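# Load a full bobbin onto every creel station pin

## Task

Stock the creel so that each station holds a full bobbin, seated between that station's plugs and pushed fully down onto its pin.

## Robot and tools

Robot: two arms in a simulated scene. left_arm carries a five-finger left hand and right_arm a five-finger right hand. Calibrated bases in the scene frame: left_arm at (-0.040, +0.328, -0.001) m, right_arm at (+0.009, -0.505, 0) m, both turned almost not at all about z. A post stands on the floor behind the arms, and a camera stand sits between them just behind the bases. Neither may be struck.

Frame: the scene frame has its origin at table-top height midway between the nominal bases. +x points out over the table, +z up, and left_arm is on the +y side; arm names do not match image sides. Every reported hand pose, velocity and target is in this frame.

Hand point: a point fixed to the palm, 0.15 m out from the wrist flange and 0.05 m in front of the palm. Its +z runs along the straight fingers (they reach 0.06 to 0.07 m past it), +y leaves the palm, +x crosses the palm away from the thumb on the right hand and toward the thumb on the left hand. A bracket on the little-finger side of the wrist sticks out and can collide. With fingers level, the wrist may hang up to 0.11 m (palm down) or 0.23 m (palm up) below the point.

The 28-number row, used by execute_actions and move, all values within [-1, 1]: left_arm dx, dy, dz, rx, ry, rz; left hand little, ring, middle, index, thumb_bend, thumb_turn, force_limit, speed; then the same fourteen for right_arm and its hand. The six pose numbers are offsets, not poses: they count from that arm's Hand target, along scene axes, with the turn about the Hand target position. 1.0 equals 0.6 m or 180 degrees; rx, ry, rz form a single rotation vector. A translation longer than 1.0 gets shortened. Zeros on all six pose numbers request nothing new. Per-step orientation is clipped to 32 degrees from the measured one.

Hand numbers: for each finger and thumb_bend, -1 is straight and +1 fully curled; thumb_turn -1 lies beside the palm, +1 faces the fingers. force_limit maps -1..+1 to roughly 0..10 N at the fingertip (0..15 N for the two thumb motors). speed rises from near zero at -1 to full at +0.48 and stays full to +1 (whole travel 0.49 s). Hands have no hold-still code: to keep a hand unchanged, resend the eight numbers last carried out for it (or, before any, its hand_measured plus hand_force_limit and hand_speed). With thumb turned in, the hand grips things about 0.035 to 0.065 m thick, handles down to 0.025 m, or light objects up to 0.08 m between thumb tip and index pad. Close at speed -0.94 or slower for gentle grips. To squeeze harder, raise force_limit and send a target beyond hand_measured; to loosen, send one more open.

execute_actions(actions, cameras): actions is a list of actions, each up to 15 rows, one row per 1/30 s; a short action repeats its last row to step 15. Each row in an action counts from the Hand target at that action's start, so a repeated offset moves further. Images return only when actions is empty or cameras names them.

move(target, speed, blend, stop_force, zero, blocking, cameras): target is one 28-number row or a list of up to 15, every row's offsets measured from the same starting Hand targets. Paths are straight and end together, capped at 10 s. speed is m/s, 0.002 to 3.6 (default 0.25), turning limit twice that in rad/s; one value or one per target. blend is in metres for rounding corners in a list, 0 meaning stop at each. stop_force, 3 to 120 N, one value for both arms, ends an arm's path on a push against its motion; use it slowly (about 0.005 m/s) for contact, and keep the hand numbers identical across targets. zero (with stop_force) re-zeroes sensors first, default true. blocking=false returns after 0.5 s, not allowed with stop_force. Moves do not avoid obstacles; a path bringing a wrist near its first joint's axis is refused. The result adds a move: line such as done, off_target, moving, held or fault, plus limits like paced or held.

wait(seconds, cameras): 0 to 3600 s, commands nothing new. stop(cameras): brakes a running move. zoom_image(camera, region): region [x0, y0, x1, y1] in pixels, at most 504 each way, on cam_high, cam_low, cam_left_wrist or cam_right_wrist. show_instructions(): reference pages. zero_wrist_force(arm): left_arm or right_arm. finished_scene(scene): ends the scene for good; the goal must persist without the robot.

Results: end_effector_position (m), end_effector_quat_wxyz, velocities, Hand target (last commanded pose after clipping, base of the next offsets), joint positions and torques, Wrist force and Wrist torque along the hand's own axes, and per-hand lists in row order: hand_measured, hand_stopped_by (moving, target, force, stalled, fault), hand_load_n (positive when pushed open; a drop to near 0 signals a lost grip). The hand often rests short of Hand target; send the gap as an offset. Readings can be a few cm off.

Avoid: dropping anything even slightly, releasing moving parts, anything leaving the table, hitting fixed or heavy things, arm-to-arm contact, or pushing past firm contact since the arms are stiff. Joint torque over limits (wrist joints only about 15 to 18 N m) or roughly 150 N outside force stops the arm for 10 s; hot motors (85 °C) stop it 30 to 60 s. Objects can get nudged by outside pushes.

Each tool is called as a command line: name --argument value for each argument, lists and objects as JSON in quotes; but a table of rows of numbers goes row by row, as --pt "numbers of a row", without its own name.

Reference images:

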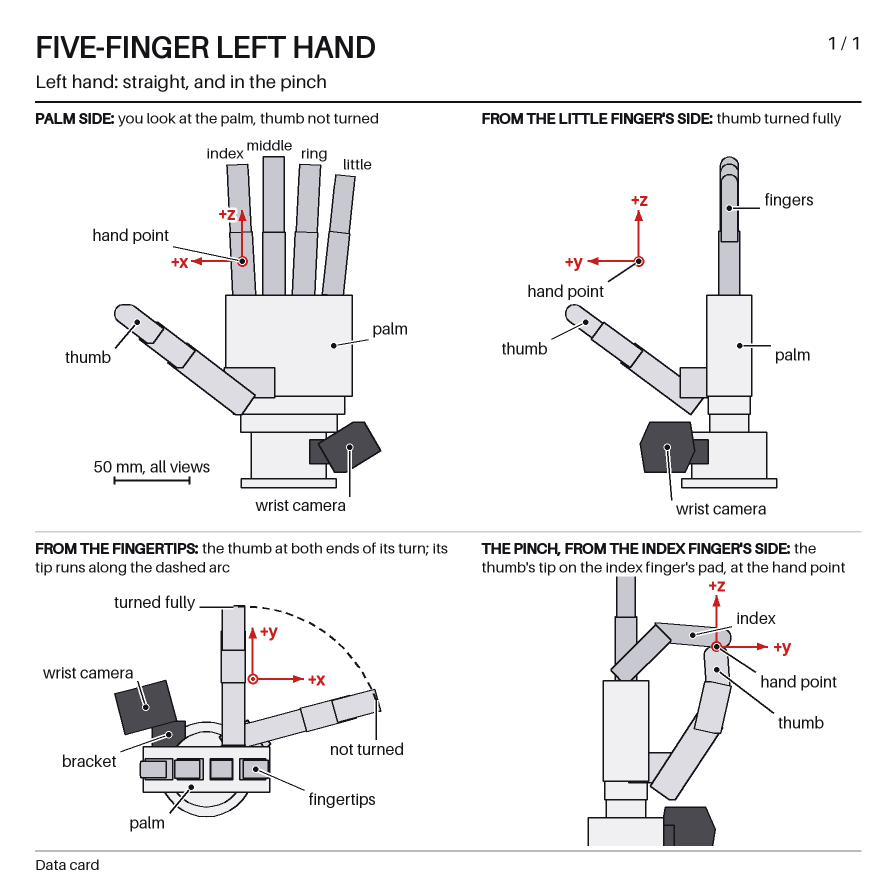

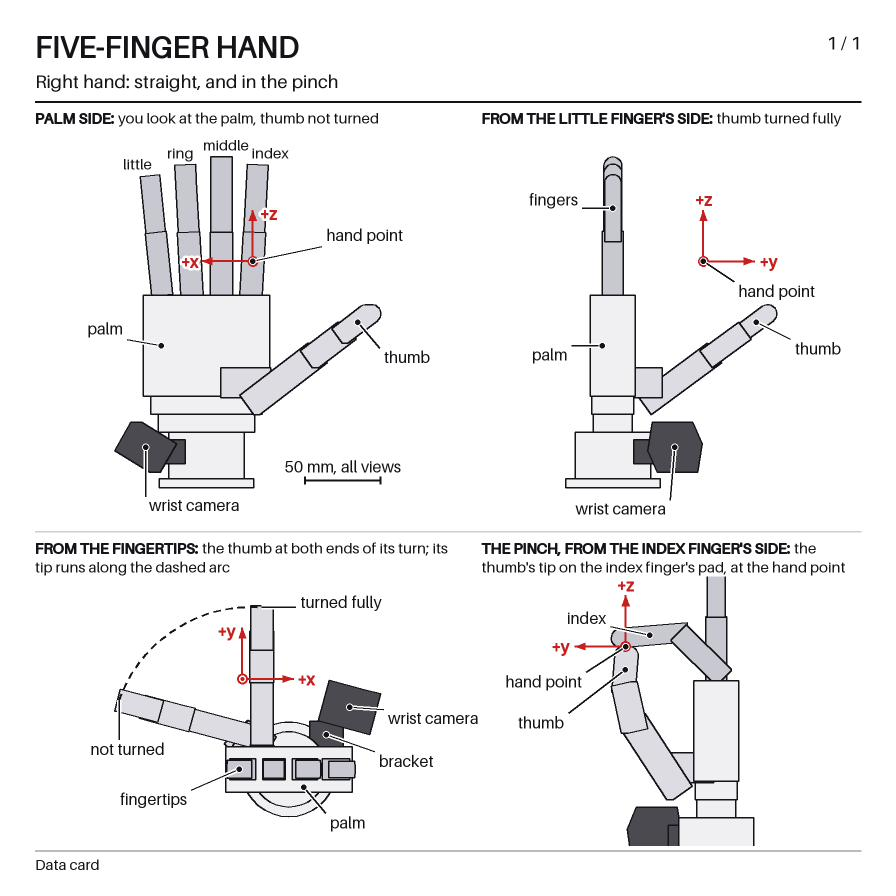

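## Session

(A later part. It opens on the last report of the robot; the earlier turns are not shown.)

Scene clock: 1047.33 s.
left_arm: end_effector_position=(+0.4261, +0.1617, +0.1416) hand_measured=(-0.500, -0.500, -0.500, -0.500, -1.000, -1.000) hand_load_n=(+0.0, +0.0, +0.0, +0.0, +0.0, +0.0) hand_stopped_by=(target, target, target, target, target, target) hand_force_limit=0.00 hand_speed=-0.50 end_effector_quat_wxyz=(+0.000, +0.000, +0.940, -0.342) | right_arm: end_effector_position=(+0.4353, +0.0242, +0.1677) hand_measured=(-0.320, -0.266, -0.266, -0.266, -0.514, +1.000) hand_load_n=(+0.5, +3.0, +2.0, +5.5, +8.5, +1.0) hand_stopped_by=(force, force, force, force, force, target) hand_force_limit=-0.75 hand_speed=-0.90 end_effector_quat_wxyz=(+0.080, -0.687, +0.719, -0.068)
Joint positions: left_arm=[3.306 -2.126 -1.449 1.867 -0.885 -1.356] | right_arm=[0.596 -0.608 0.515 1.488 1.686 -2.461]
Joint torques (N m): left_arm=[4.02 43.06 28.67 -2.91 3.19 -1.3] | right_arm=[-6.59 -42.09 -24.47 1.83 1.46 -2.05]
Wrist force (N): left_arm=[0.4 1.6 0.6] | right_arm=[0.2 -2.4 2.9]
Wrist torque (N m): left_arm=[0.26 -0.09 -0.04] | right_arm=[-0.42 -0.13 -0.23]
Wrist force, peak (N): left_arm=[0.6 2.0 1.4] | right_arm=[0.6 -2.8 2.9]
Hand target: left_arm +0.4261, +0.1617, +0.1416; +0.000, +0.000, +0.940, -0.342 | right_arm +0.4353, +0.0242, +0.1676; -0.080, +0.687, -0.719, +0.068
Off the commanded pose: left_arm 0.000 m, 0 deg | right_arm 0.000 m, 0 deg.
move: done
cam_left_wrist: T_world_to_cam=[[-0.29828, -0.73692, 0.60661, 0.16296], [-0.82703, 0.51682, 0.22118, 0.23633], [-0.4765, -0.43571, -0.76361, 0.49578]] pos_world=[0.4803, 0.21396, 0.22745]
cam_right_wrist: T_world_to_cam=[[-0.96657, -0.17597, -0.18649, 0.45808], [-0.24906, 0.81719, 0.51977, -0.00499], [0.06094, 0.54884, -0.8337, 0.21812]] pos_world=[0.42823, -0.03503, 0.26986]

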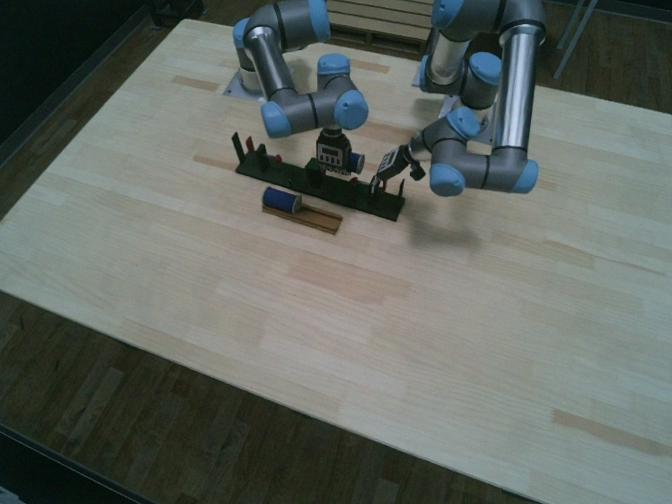

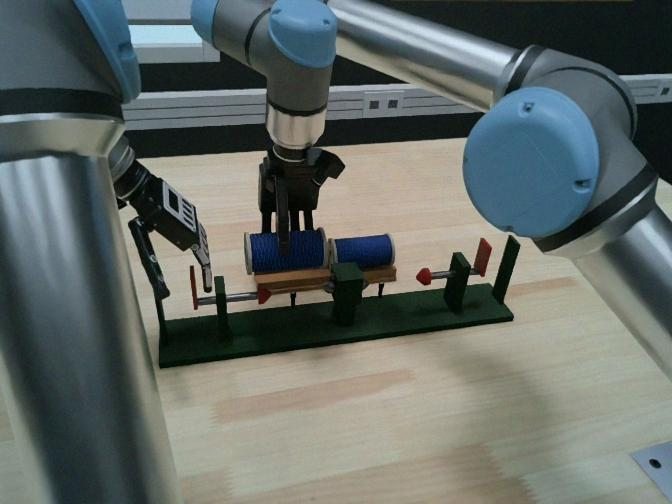

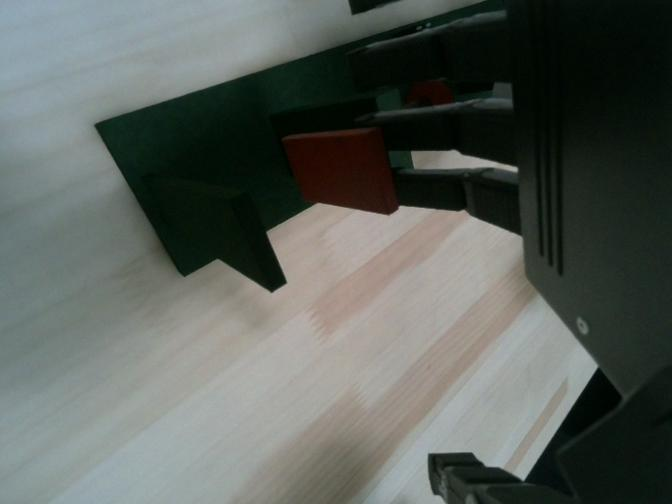

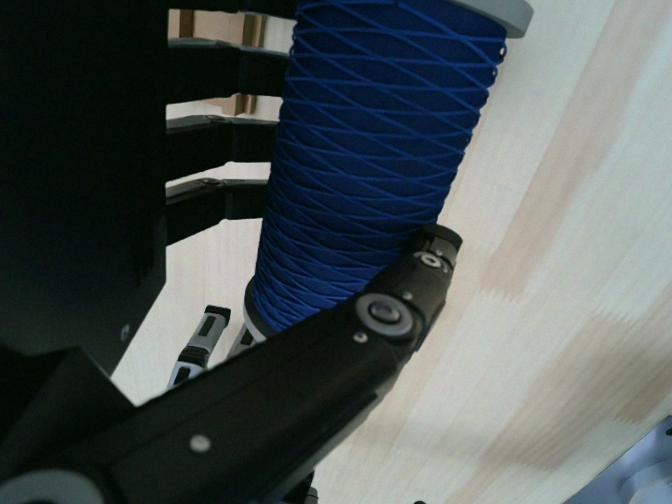

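move --target '[0,0.0767,0,0,0,0, -0.5,-0.5,-0.5,-0.5,-1,-1, 0, -0.5, 0,0,0,0,0,0, 0.1,0.1,0.1,0.1,0.1,1, -0.75, -0.9]' --cameras '["cam_low","cam_left_wrist"]' --speed 0.04 --stop_force 32

zoom_image --camera "cam_low" --region '[150, 200, 350, 360]'

zoom_image --camera "cam_left_wrist" --region '[200, 60, 540, 300]'

Scene clock: 1063.70 s.
left_arm: end_effector_position=(+0.4261, +0.2077, +0.1416) hand_measured=(-0.500, -0.500, -0.500, -0.500, -1.000, -1.000) hand_load_n=(-0.5, +0.0, +8.5, +3.5, +0.0, -0.5) hand_stopped_by=(target, target, target, target, target, target) hand_force_limit=0.00 hand_speed=-0.50 end_effector_quat_wxyz=(+0.000, +0.000, +0.940, -0.342) | right_arm: end_effector_position=(+0.4353, +0.0242, +0.1676) hand_measured=(-0.320, -0.266, -0.266, -0.266, -0.514, +1.000) hand_load_n=(+0.5, +3.0, +2.5, +5.0, +8.5, +1.0) hand_stopped_by=(force, force, force, force, force, target) hand_force_limit=-0.75 hand_speed=-0.90 end_effector_quat_wxyz=(+0.080, -0.687, +0.719, -0.068)
Joint positions: left_arm=[3.4 -2.125 -1.472 1.814 -0.901 -1.237] | right_arm=[0.596 -0.608 0.515 1.488 1.686 -2.461]
Joint torques (N m): left_arm=[-4.31 31.81 31.28 0.5 1.1 -2.41] | right_arm=[5.34 -40.91 -24.2 4.89 -2.17 1.35]
Wrist force (N): left_arm=[1.1 -9.1 12.6] | right_arm=[0.2 -2.2 2.8]
Wrist torque (N m): left_arm=[-0.51 0.17 0.11] | right_arm=[-0.40 -0.14 -0.22]
Wrist force, peak (N): left_arm=[0.6 -8.4 13.5] | right_arm=[0.1 -2.3 3.2]
Hand target: left_arm +0.4261, +0.2077, +0.1416; +0.000, +0.000, +0.940, -0.342 | right_arm +0.4353, +0.0242, +0.1676; -0.080, +0.687, -0.719, +0.068
Off the commanded pose: left_arm 0.000 m, 0 deg | right_arm 0.000 m, 0 deg.
move: done
cam_left_wrist: T_world_to_cam=[[-0.29828, -0.73692, 0.60661, 0.19693], [-0.82703, 0.51682, 0.22118, 0.21251], [-0.4765, -0.43571, -0.76361, 0.51586]] pos_world=[0.4803, 0.26006, 0.22745]

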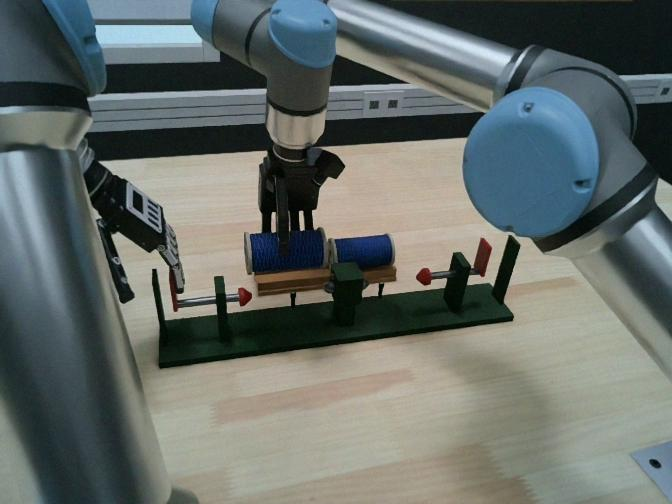

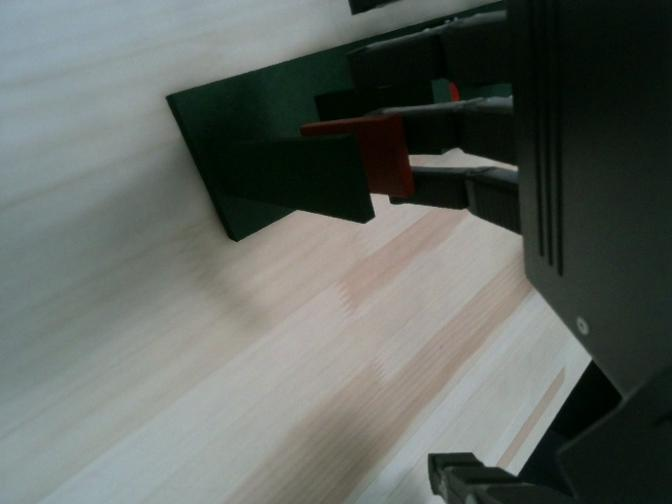

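Scaled by 2.520 from the camera's image (finer frame: 960x720).

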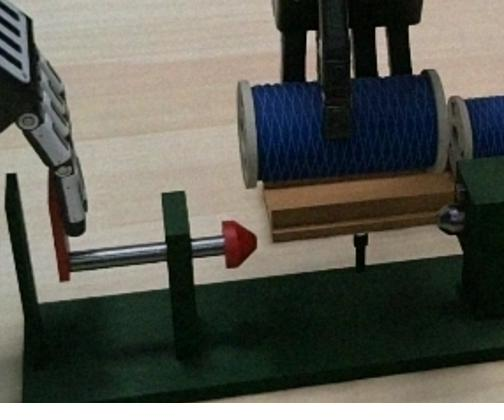

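Scaled by 1.482 from the camera's image (finer frame: 960x720).

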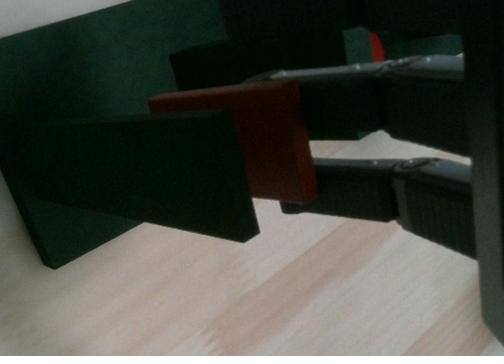

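move --target '[0,0.016,0,0,0,0, -0.5,-0.5,-0.5,-0.5,-1,-1, 0, -0.5, 0,0,0,0,0,0, 0.1,0.1,0.1,0.1,0.1,1, -0.75, -0.9]' --cameras '["cam_low","cam_left_wrist"]' --speed 0.04 --stop_force 30

zoom_image --camera "cam_low" --region '[150, 200, 350, 360]'

Scene clock: 1074.10 s.
left_arm: end_effector_position=(+0.4261, +0.2173, +0.1416) hand_measured=(-0.500, -0.500, -0.500, -0.500, -1.000, -1.000) hand_load_n=(+0.0, -0.5, +9.5, +4.0, +0.0, +0.0) hand_stopped_by=(target, target, target, target, target, target) hand_force_limit=0.00 hand_speed=-0.50 end_effector_quat_wxyz=(+0.000, +0.000, +0.940, -0.342) | right_arm: end_effector_position=(+0.4353, +0.0242, +0.1676) hand_measured=(-0.320, -0.266, -0.266, -0.266, -0.514, +1.000) hand_load_n=(+1.0, +3.0, +2.0, +5.0, +8.5, +1.0) hand_stopped_by=(force, force, force, force, force, target) hand_force_limit=-0.75 hand_speed=-0.90 end_effector_quat_wxyz=(+0.080, -0.687, +0.719, -0.068)
Joint positions: left_arm=[3.419 -2.125 -1.474 1.803 -0.905 -1.213] | right_arm=[0.596 -0.608 0.515 1.488 1.686 -2.461]
Joint torques (N m): left_arm=[-3.23 37.08 18.6 0.31 0.49 -2.18] | right_arm=[5.65 -42.02 -23.98 4.86 -2.06 -0.39]
Wrist force (N): left_arm=[-1.8 -10.5 15.0] | right_arm=[0.2 -2.1 2.7]
Wrist torque (N m): left_arm=[-0.57 0.34 0.02] | right_arm=[-0.38 -0.14 -0.22]
Wrist force, peak (N): left_arm=[-2.0 -10.3 15.7] | right_arm=[0.0 -2.3 3.1]
Hand target: left_arm +0.4261, +0.2173, +0.1416; +0.000, +0.000, +0.940, -0.342 | right_arm +0.4353, +0.0242, +0.1676; -0.080, +0.687, -0.719, +0.068
Off the commanded pose: left_arm 0.000 m, 0 deg | right_arm 0.000 m, 0 deg.
move: done
cam_left_wrist: T_world_to_cam=[[-0.29822, -0.73694, 0.60662, 0.20398], [-0.82701, 0.51681, 0.22128, 0.20752], [-0.47657, -0.43569, -0.76358, 0.52007]] pos_world=[0.4803, 0.26966, 0.22745]

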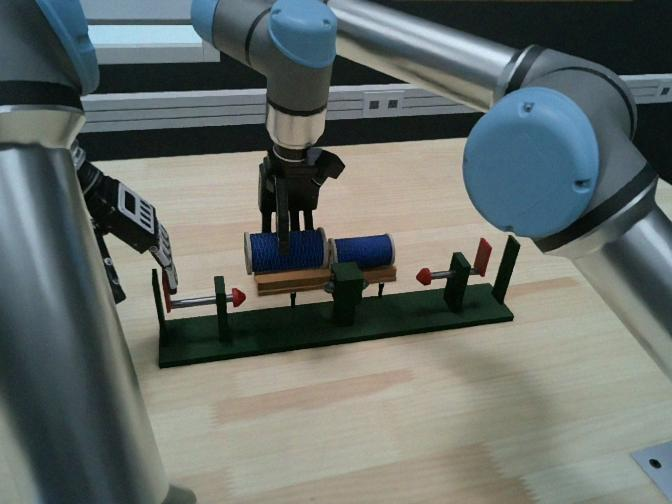

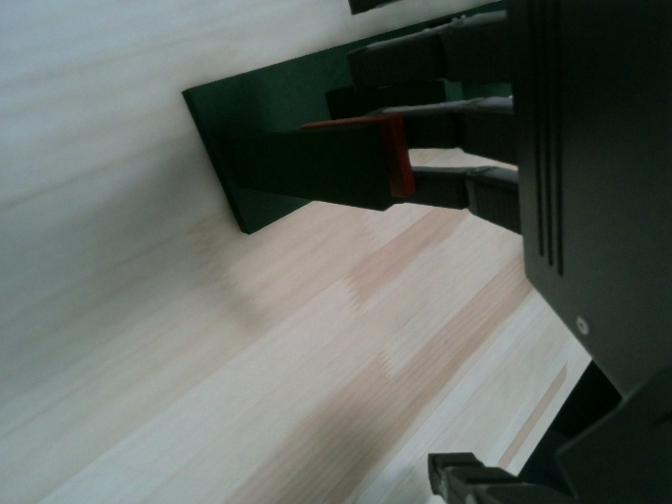

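Scaled by 2.520 from the camera's image (finer frame: 960x720).

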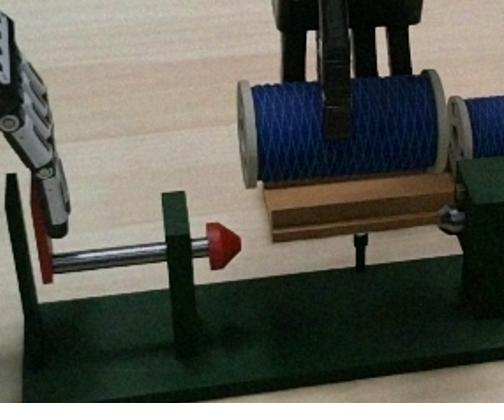

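move --target '[0,0,0,0,0,0, -0.5,-0.5,-0.5,-0.5,-1,-1, 0, -0.5, 0.0033,0,-0.0833,0,0,0, 0.1,0.1,0.1,0.1,0.1,1, -0.75, -0.9]' --cameras '["cam_low","cam_right_wrist","cam_high"]' --speed 0.06 --stop_force 8

zoom_image --camera "cam_low" --region '[200, 220, 360, 340]'

zoom_image --camera "cam_high" --region '[270, 110, 400, 220]'

Scene clock: 1087.67 s.
left_arm: end_effector_position=(+0.4261, +0.2173, +0.1416) hand_measured=(-0.500, -0.500, -0.500, -0.500, -1.000, -1.000) hand_load_n=(+0.0, +0.0, +9.5, +4.0, +0.0, +0.0) hand_stopped_by=(target, target, target, target, target, target) hand_force_limit=0.00 hand_speed=-0.50 end_effector_quat_wxyz=(+0.000, +0.000, +0.940, -0.342) | right_arm: end_effector_position=(+0.4372, +0.0242, +0.1176) hand_measured=(-0.320, -0.266, -0.266, -0.266, -0.514, +1.000) hand_load_n=(+0.5, +3.0, +2.0, +5.0, +8.5, +1.0) hand_stopped_by=(force, force, force, force, force, target) hand_force_limit=-0.75 hand_speed=-0.90 end_effector_quat_wxyz=(+0.080, -0.687, +0.719, -0.068)
Joint positions: left_arm=[3.419 -2.125 -1.474 1.803 -0.905 -1.213] | right_arm=[0.595 -0.609 0.644 1.36 1.686 -2.463]
Joint torques (N m): left_arm=[-2.92 44.63 30.72 0.29 0.41 -1.73] | right_arm=[-0.63 -63.86 -25.6 4.97 -1.81 -0.41]
Wrist force (N): left_arm=[-2.0 -10.4 15.2] | right_arm=[0.0 -2.3 2.8]
Wrist torque (N m): left_arm=[-0.57 0.34 0.02] | right_arm=[-0.42 -0.10 -0.24]
Wrist force, peak (N): left_arm=[-2.1 -10.7 15.5] | right_arm=[0.1 -2.1 3.5]
Hand target: left_arm +0.4261, +0.2173, +0.1416; +0.000, +0.000, +0.940, -0.342 | right_arm +0.4372, +0.0242, +0.1176; -0.080, +0.687, -0.719, +0.068
Off the commanded pose: left_arm 0.000 m, 0 deg | right_arm 0.000 m, 0 deg.
move: done
cam_right_wrist: T_world_to_cam=[[-0.96661, -0.17601, -0.18625, 0.45065], [-0.24896, 0.81726, 0.51972, 0.02147], [0.06074, 0.54873, -0.83379, 0.17641]] pos_world=[0.43023, -0.03503, 0.21986]
Images, in order (width x height): cam_high 672x504, cam_low 672x504, cam_right_wrist 672x504.

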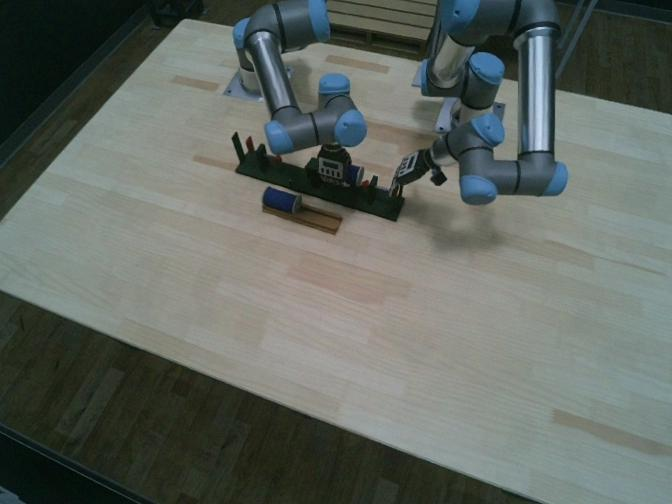

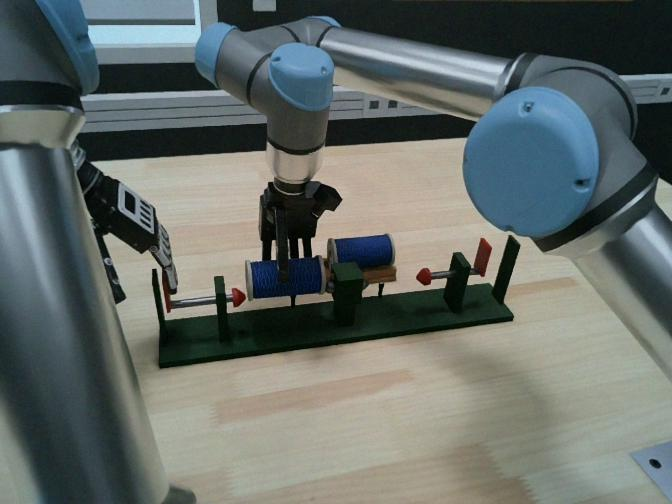

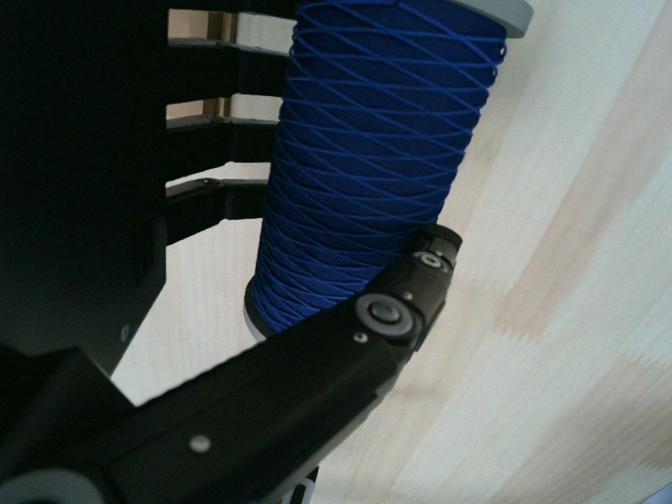

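Scaled by 3.150 from the camera's image (finer frame: 960x720).

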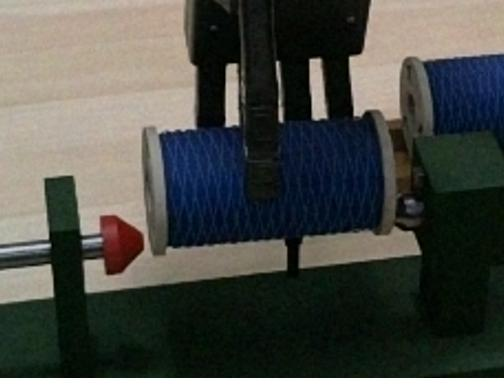

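Scaled by 3.877 from the camera's image (finer frame: 960x720).

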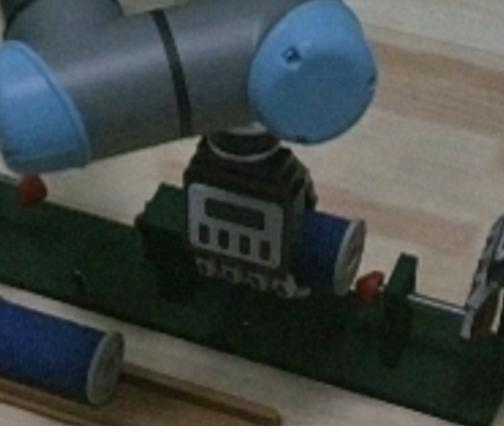

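zoom_image --camera "cam_low" --region '[235, 245, 345, 315]'

Scaled by 4.582 from the camera's image (finer frame: 960x720).

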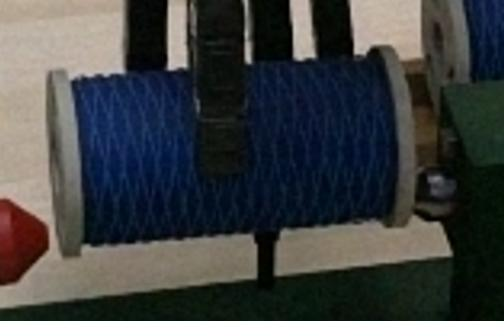

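move --target '[0,0,0,0,0,0, -0.5,-0.5,-0.5,-0.5,-1,-1, 0, -0.5, 0,0,0,-0.0144,0,0, 0.1,0.1,0.1,0.1,0.1,1, -0.75, -0.9]' --cameras '["cam_low","cam_right_wrist","cam_high"]' --speed 0.06

zoom_image --camera "cam_low" --region '[235, 245, 345, 315]'

zoom_image --camera "cam_high" --region '[310, 140, 400, 210]'

Scene clock: 1149.40 s.
left_arm: end_effector_position=(+0.4261, +0.2173, +0.1416) hand_measured=(-0.500, -0.500, -0.500, -0.500, -1.000, -1.000) hand_load_n=(+0.0, +0.0, +9.5, +4.5, +0.0, -0.5) hand_stopped_by=(target, target, target, target, target, target) hand_force_limit=0.00 hand_speed=-0.50 end_effector_quat_wxyz=(+0.000, +0.000, +0.940, -0.342) | right_arm: end_effector_position=(+0.4372, +0.0242, +0.1175) hand_measured=(-0.320, -0.266, -0.266, -0.266, -0.514, +1.000) hand_load_n=(+0.5, +3.0, +2.0, +5.5, +8.5, +1.0) hand_stopped_by=(force, force, force, force, force, target) hand_force_limit=-0.75 hand_speed=-0.90 end_effector_quat_wxyz=(+0.064, -0.689, +0.717, -0.084)
Joint positions: left_arm=[3.419 -2.125 -1.474 1.803 -0.905 -1.213] | right_arm=[0.609 -0.569 0.573 1.42 1.723 -2.454]
Joint torques (N m): left_arm=[-1.29 43.15 30.35 -0.01 0.4 1.89] | right_arm=[-6.87 -64.4 -8.66 0.06 -2.18 -1.77]
Wrist force (N): left_arm=[-2.0 -10.7 15.0] | right_arm=[-0.1 -2.1 2.6]
Wrist torque (N m): left_arm=[-0.61 0.38 0.01] | right_arm=[-0.38 -0.11 -0.23]
Wrist force, peak (N): left_arm=[-2.2 -10.3 15.8] | right_arm=[-0.1 -2.3 3.1]
Hand target: left_arm +0.4261, +0.2173, +0.1416; +0.000, +0.000, +0.940, -0.342 | right_arm +0.4372, +0.0242, +0.1176; -0.065, +0.689, -0.717, +0.084
Off the commanded pose: left_arm 0.000 m, 0 deg | right_arm 0.000 m, 0 deg.
move: done
cam_right_wrist: T_world_to_cam=[[-0.96664, -0.18425, -0.17793, 0.44977], [-0.24886, 0.84003, 0.4821, 0.02529], [0.06064, 0.5103, -0.85786, 0.1801]] pos_world=[0.43013, -0.03028, 0.22233]
Images, in order (width x height): cam_high 672x504, cam_low 672x504, cam_right_wrist 672x504.

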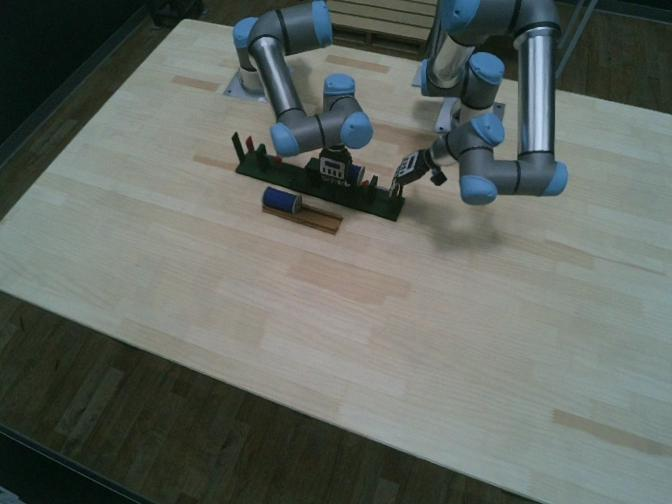

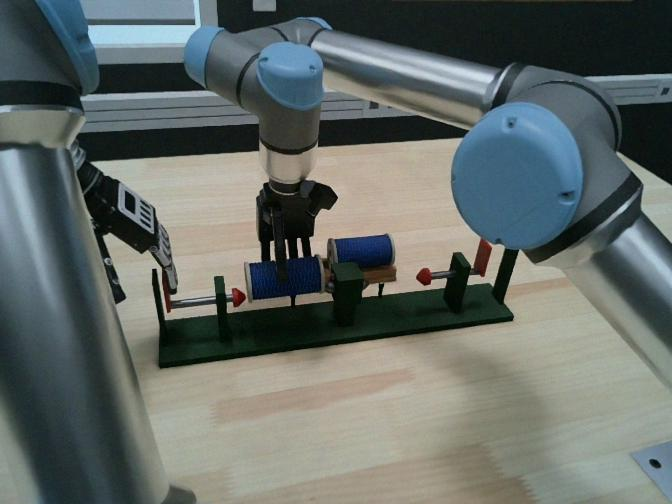

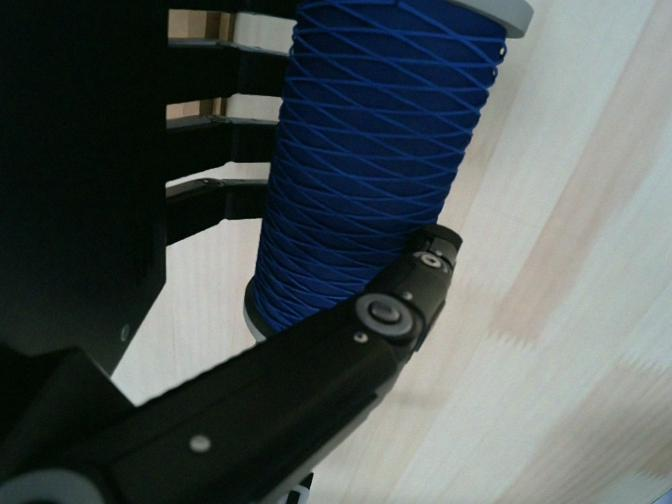

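Scaled by 4.582 from the camera's image (finer frame: 960x720).

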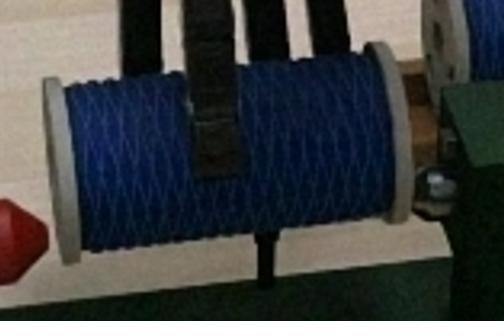

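Scaled by 5.600 from the camera's image (finer frame: 960x720).

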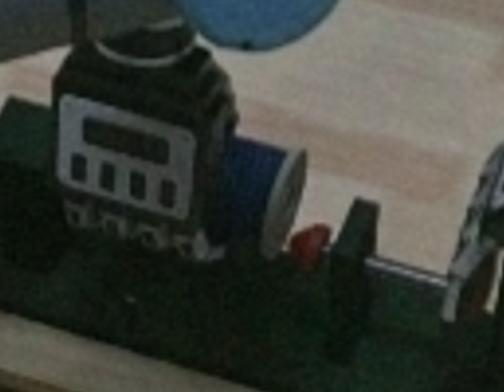

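move --target '[0,0,0,0,0,0, -0.5,-0.5,-0.5,-0.5,-1,-1, 0, -0.5, 0.001,-0.002,-0.045,0,0,0, 0.1,0.1,0.1,0.1,0.1,1, -0.75, -0.9]' --cameras '["cam_low","cam_right_wrist","cam_high"]' --speed 0.03 --stop_force 6

zoom_image --camera "cam_low" --region '[235, 250, 345, 320]'

zoom_image --camera "cam_high" --region '[310, 140, 400, 210]'

Scene clock: 1168.10 s.
left_arm: end_effector_position=(+0.4261, +0.2173, +0.1416) hand_measured=(-0.500, -0.500, -0.500, -0.500, -1.000, -1.000) hand_load_n=(+0.0, +0.0, +9.5, +4.5, +0.0, +0.0) hand_stopped_by=(target, target, target, target, target, target) hand_force_limit=0.00 hand_speed=-0.50 end_effector_quat_wxyz=(+0.000, +0.000, +0.940, -0.342) | right_arm: end_effector_position=(+0.4378, +0.0230, +0.0906) hand_measured=(-0.320, -0.266, -0.266, -0.266, -0.514, +1.000) hand_load_n=(+0.5, +3.0, +2.5, +5.5, +8.5, +1.0) hand_stopped_by=(force, force, force, force, force, target) hand_force_limit=-0.75 hand_speed=-0.90 end_effector_quat_wxyz=(+0.065, -0.689, +0.717, -0.084)
Joint positions: left_arm=[3.419 -2.125 -1.474 1.803 -0.905 -1.213] | right_arm=[0.607 -0.568 0.638 1.352 1.723 -2.457]
Joint torques (N m): left_arm=[-0.72 42.95 29.85 -0.08 0.48 2.5] | right_arm=[1.2 -65.44 -24.32 5.31 -2.02 0.12]
Wrist force (N): left_arm=[-2.1 -10.2 15.1] | right_arm=[-0.1 -2.2 2.6]
Wrist torque (N m): left_arm=[-0.55 0.35 0.00] | right_arm=[-0.39 -0.10 -0.24]
Wrist force, peak (N): left_arm=[-2.1 -10.3 15.9] | right_arm=[0.1 -2.3 3.0]
Hand target: left_arm +0.4261, +0.2173, +0.1416; +0.000, +0.000, +0.940, -0.342 | right_arm +0.4378, +0.0230, +0.0906; -0.065, +0.689, -0.717, +0.084
Off the commanded pose: left_arm 0.000 m, 0 deg | right_arm 0.000 m, 0 deg.
move: done
cam_right_wrist: T_world_to_cam=[[-0.9666, -0.18427, -0.17812, 0.44544], [-0.24898, 0.83991, 0.48225, 0.03955], [0.06074, 0.51049, -0.85774, 0.15758]] pos_world=[0.43083, -0.03158, 0.19543]
Images, in order (width x height): cam_high 672x504, cam_low 672x504, cam_right_wrist 672x504.

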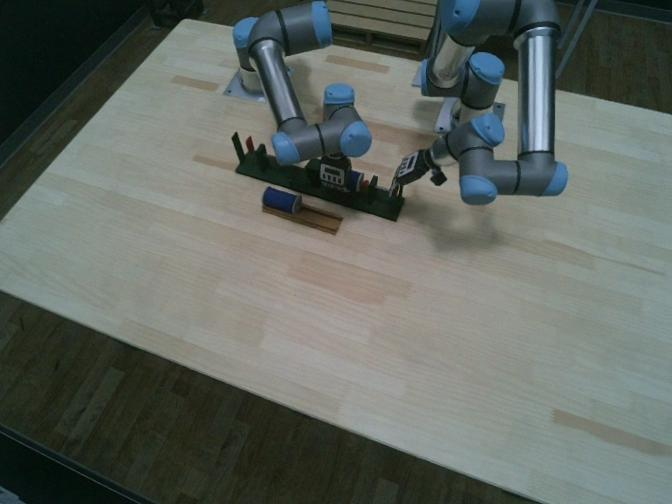

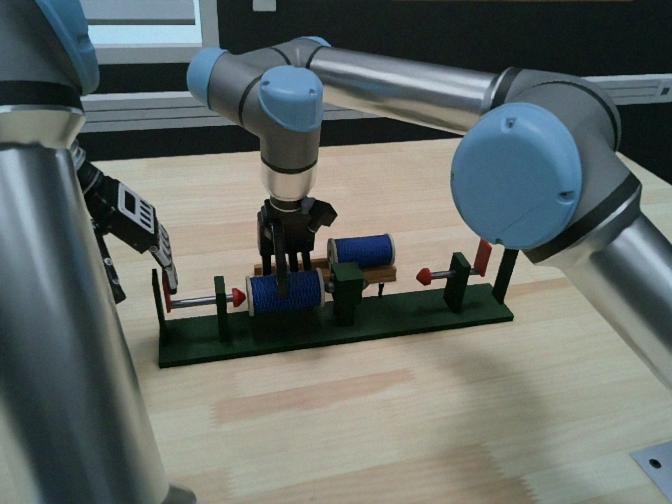

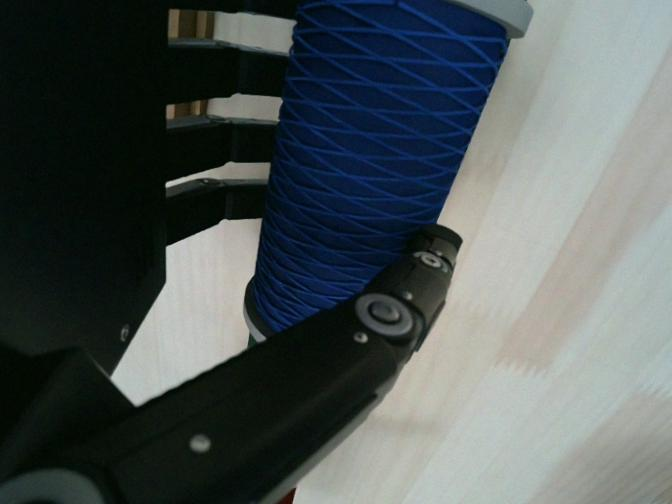

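Scaled by 4.582 from the camera's image (finer frame: 960x720).

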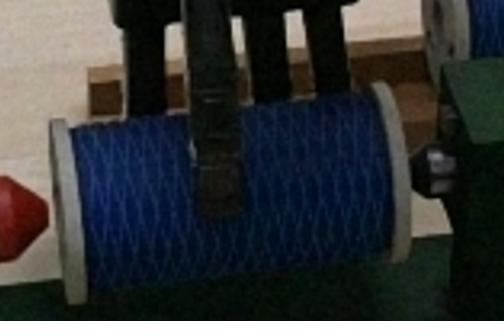

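Scaled by 5.600 from the camera's image (finer frame: 960x720).

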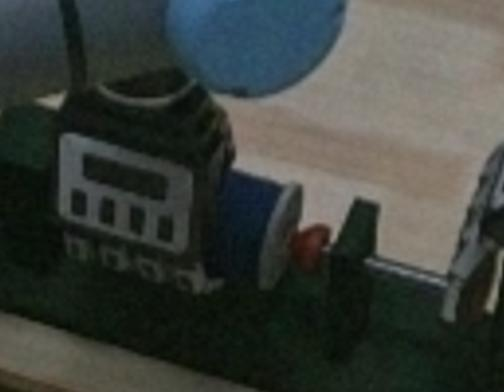

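move --target '[0,0,0,0,0,0, -0.5,-0.5,-0.5,-0.5,-1,-1, 0, -0.5, -0.0006,-0.02,0,0,0,0, 0.1,0.1,0.1,0.1,0.1,1, -0.75, -0.9]' --cameras '["cam_low","cam_high"]' --speed 0.02 --stop_force 8

zoom_image --camera "cam_low" --region '[235, 250, 345, 320]'

Scene clock: 1179.37 s.
left_arm: end_effector_position=(+0.4261, +0.2173, +0.1416) hand_measured=(-0.500, -0.500, -0.500, -0.500, -1.000, -1.000) hand_load_n=(+0.0, +0.0, +9.5, +4.5, +0.0, +0.0) hand_stopped_by=(target, target, target, target, target, target) hand_force_limit=0.00 hand_speed=-0.50 end_effector_quat_wxyz=(+0.000, +0.000, +0.940, -0.342) | right_arm: end_effector_position=(+0.4375, +0.0123, +0.0906) hand_measured=(-0.322, -0.266, -0.266, -0.266, -0.514, +1.000) hand_load_n=(+3.0, +5.0, +2.5, +4.0, +8.5, +2.0) hand_stopped_by=(force, force, force, force, force, target) hand_force_limit=-0.75 hand_speed=-0.90 end_effector_quat_wxyz=(+0.065, -0.689, +0.717, -0.084)
Joint positions: left_arm=[3.419 -2.125 -1.474 1.803 -0.905 -1.213] | right_arm=[0.594 -0.6 0.699 1.322 1.721 -2.469]
Joint torques (N m): left_arm=[-1.02 42.17 30.28 -0.11 0.44 2.45] | right_arm=[9.57 -47.03 -7.54 0.9 3.07 1.77]
Wrist force (N): left_arm=[-1.6 -10.3 15.1] | right_arm=[-2.6 -5.0 4.5]
Wrist torque (N m): left_arm=[-0.57 0.30 0.03] | right_arm=[-0.50 -0.23 -0.22]
Wrist force, peak (N): left_arm=[-1.9 -10.5 15.8] | right_arm=[-9.3 -6.9 7.1]
Hand target: left_arm +0.4261, +0.2173, +0.1416; +0.000, +0.000, +0.940, -0.342 | right_arm +0.4375, +0.0123, +0.0906; -0.065, +0.689, -0.717, +0.084 (not the last commanded pose)
Off the commanded pose: left_arm 0.000 m, 0 deg | right_arm 0.001 m, 0 deg.
move: contact (right_arm)
Images, in order (width x height): cam_high 672x504, cam_low 672x504.

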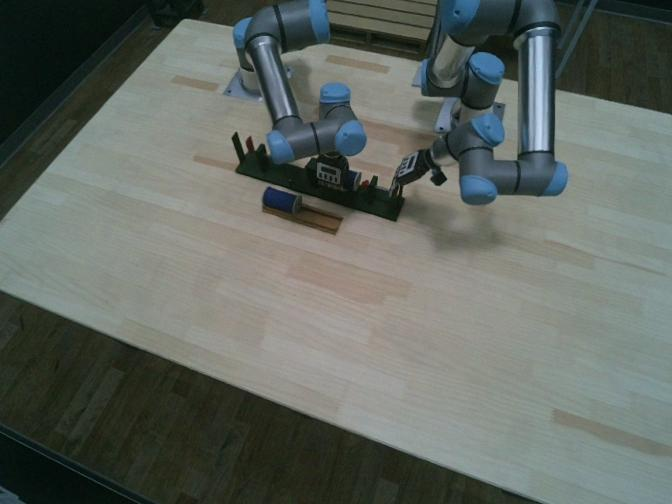

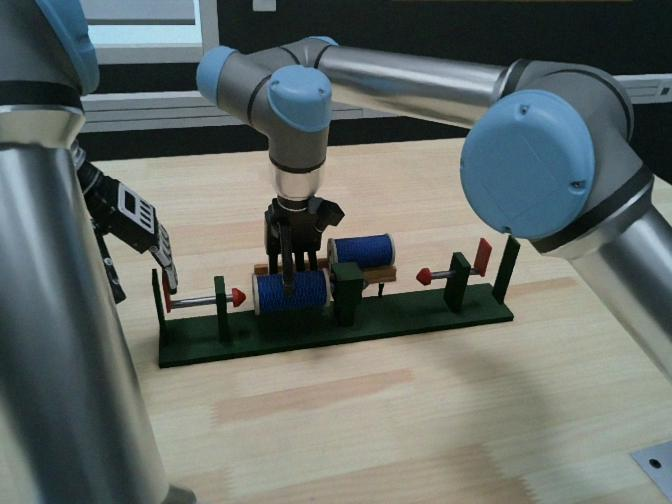

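Scaled by 4.582 from the camera's image (finer frame: 960x720).

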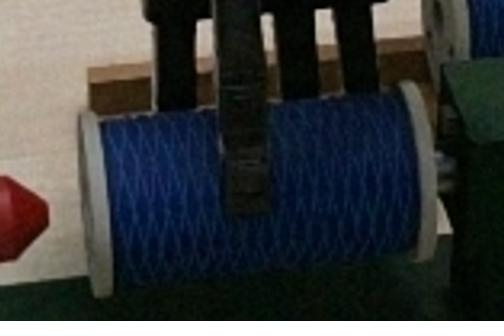

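move --pt "0 0 0 0 0 0 -0.5 -0.5 -0.5 -0.5 -1 -1 0 -0.5 0 0.004 0 0 0 0 0.1 0.1 0.1 0.1 0.1 1 -0.75 -0.9" --pt "0 0 0 0 0 0 -0.5 -0.5 -0.5 -0.5 -1 -1 0 -0.5 0.0025 0.004 -0.0017 0 0 0 0.1 0.1 0.1 0.1 0.1 1 -0.75 -0.9" --speed 0.02

move --target '[0,0,0,0,0,0, -0.5,-0.5,-0.5,-0.5,-1,-1, 0, -0.5, -0.0004,-0.016,0,0,0,0, 0.1,0.1,0.1,0.1,0.1,1, -0.75, -0.9]' --cameras '["cam_low","cam_high"]' --speed 0.015 --stop_force 8

zoom_image --camera "cam_low" --region '[235, 250, 345, 320]'

Scene clock: 1194.60 s.
left_arm: end_effector_position=(+0.4261, +0.2173, +0.1416) hand_measured=(-0.500, -0.500, -0.500, -0.500, -1.000, -1.000) hand_load_n=(+0.0, +0.0, +9.5, +4.5, +0.0, +0.0) hand_stopped_by=(target, target, target, target, target, target) hand_force_limit=0.00 hand_speed=-0.50 end_effector_quat_wxyz=(+0.000, +0.000, +0.940, -0.342) | right_arm: end_effector_position=(+0.4391, +0.0147, +0.0895) hand_measured=(-0.322, -0.266, -0.266, -0.266, -0.514, +1.000) hand_load_n=(+1.0, +3.5, +2.0, +4.0, +8.5, +2.5) hand_stopped_by=(force, force, force, force, force, target) hand_force_limit=-0.75 hand_speed=-0.90 end_effector_quat_wxyz=(+0.065, -0.689, +0.717, -0.084)
Joint positions: left_arm=[3.419 -2.125 -1.474 1.803 -0.905 -1.213] | right_arm=[0.596 -0.589 0.681 1.329 1.721 -2.468]
Joint torques (N m): left_arm=[-0.67 42.61 30.26 -0.22 0.51 2.44] | right_arm=[2 -62.87 -8.31 5.22 -1.97 -0.55]
Wrist force (N): left_arm=[-2.0 -10.7 14.6] | right_arm=[0.4 -1.8 2.8]
Wrist torque (N m): left_arm=[-0.58 0.36 0.00] | right_arm=[-0.33 -0.22 0.02]
Wrist force, peak (N): left_arm=[-2.2 -10.1 15.8] | right_arm=[-2.4 -5.3 5.3]
Hand target: left_arm +0.4261, +0.2173, +0.1416; +0.000, +0.000, +0.940, -0.342 | right_arm +0.4390, +0.0147, +0.0896; -0.065, +0.689, -0.717, +0.084
Off the commanded pose: left_arm 0.000 m, 0 deg | right_arm 0.000 m, 0 deg.
move: done

Scene clock: 1196.13 s.
left_arm: end_effector_position=(+0.4261, +0.2173, +0.1416) hand_measured=(-0.500, -0.500, -0.500, -0.500, -1.000, -1.000) hand_load_n=(+0.0, +0.0, +9.5, +4.5, +0.0, +0.0) hand_stopped_by=(target, target, target, target, target, target) hand_force_limit=0.00 hand_speed=-0.50 end_effector_quat_wxyz=(+0.000, +0.000, +0.940, -0.342) | right_arm: end_effector_position=(+0.4389, +0.0097, +0.0896) hand_measured=(-0.322, -0.266, -0.266, -0.266, -0.514, +1.000) hand_load_n=(+3.0, +5.0, +3.0, +3.5, +8.5, +2.5) hand_stopped_by=(force, force, force, force, force, target) hand_force_limit=-0.75 hand_speed=-0.90 end_effector_quat_wxyz=(+0.065, -0.689, +0.717, -0.084)
Joint positions: left_arm=[3.419 -2.125 -1.474 1.803 -0.905 -1.213] | right_arm=[0.589 -0.603 0.708 1.315 1.72 -2.474]
Joint torques (N m): left_arm=[-0.68 42.43 29.53 -0.27 0.56 2.45] | right_arm=[7.7 -41.76 -7.9 2.97 3.04 1.62]
Wrist force (N): left_arm=[-1.8 -10.2 15.2] | right_arm=[-1.9 -5.1 5.1]
Wrist torque (N m): left_arm=[-0.55 0.31 0.02] | right_arm=[-0.54 -0.27 -0.21]
Wrist force, peak (N): left_arm=[-2.1 -10.3 15.7] | right_arm=[-8.7 -4.5 7.9]
Hand target: left_arm +0.4261, +0.2173, +0.1416; +0.000, +0.000, +0.940, -0.342 | right_arm +0.4389, +0.0097, +0.0896; -0.065, +0.689, -0.717, +0.084 (not the last commanded pose)
Off the commanded pose: left_arm 0.000 m, 0 deg | right_arm 0.005 m, 0 deg.
move: contact (right_arm)
Images, in order (width x height): cam_high 672x504, cam_low 672x504.

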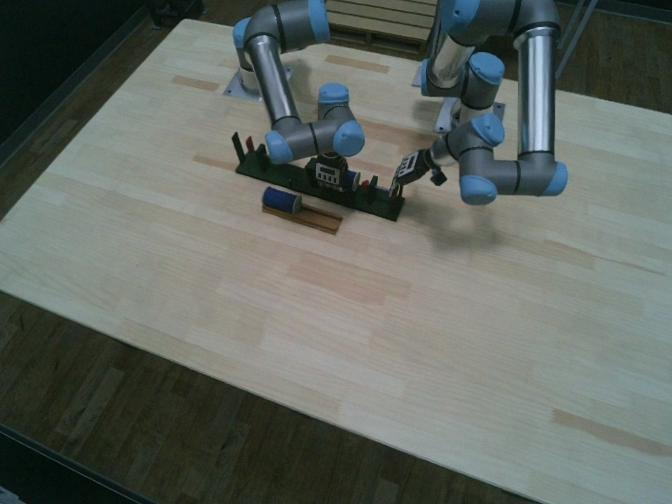

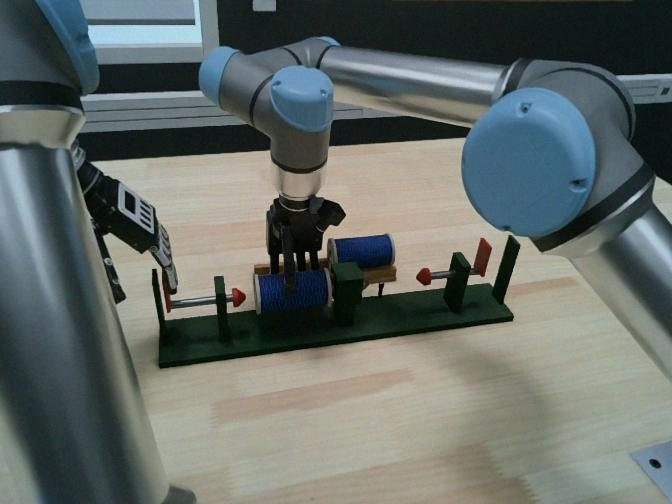

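Scaled by 4.582 from the camera's image (finer frame: 960x720).

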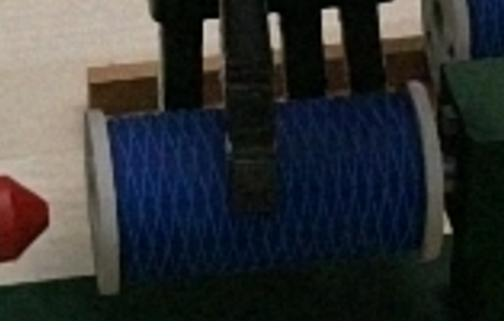

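zoom_image --camera "cam_low" --region '[310, 255, 370, 315]'

zoom_image --camera "cam_high" --region '[300, 140, 410, 215]'

Scaled by 8.400 from the camera's image (finer frame: 960x720).

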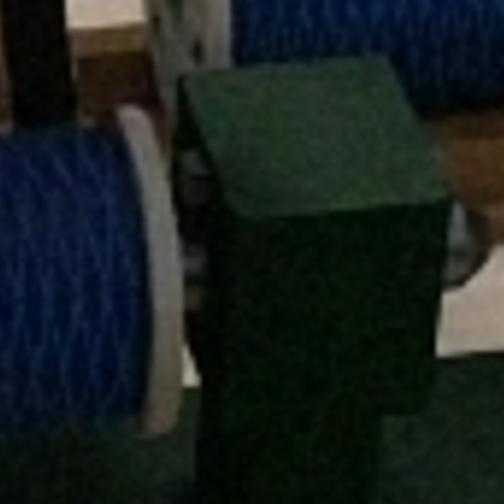

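Scaled by 4.582 from the camera's image (finer frame: 960x720).

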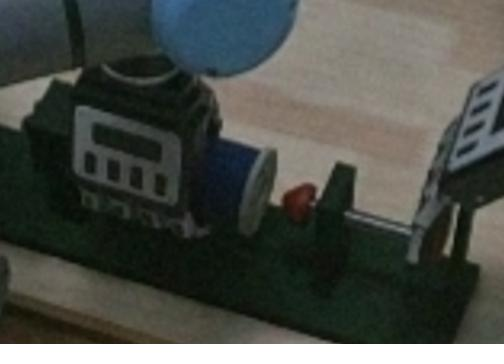

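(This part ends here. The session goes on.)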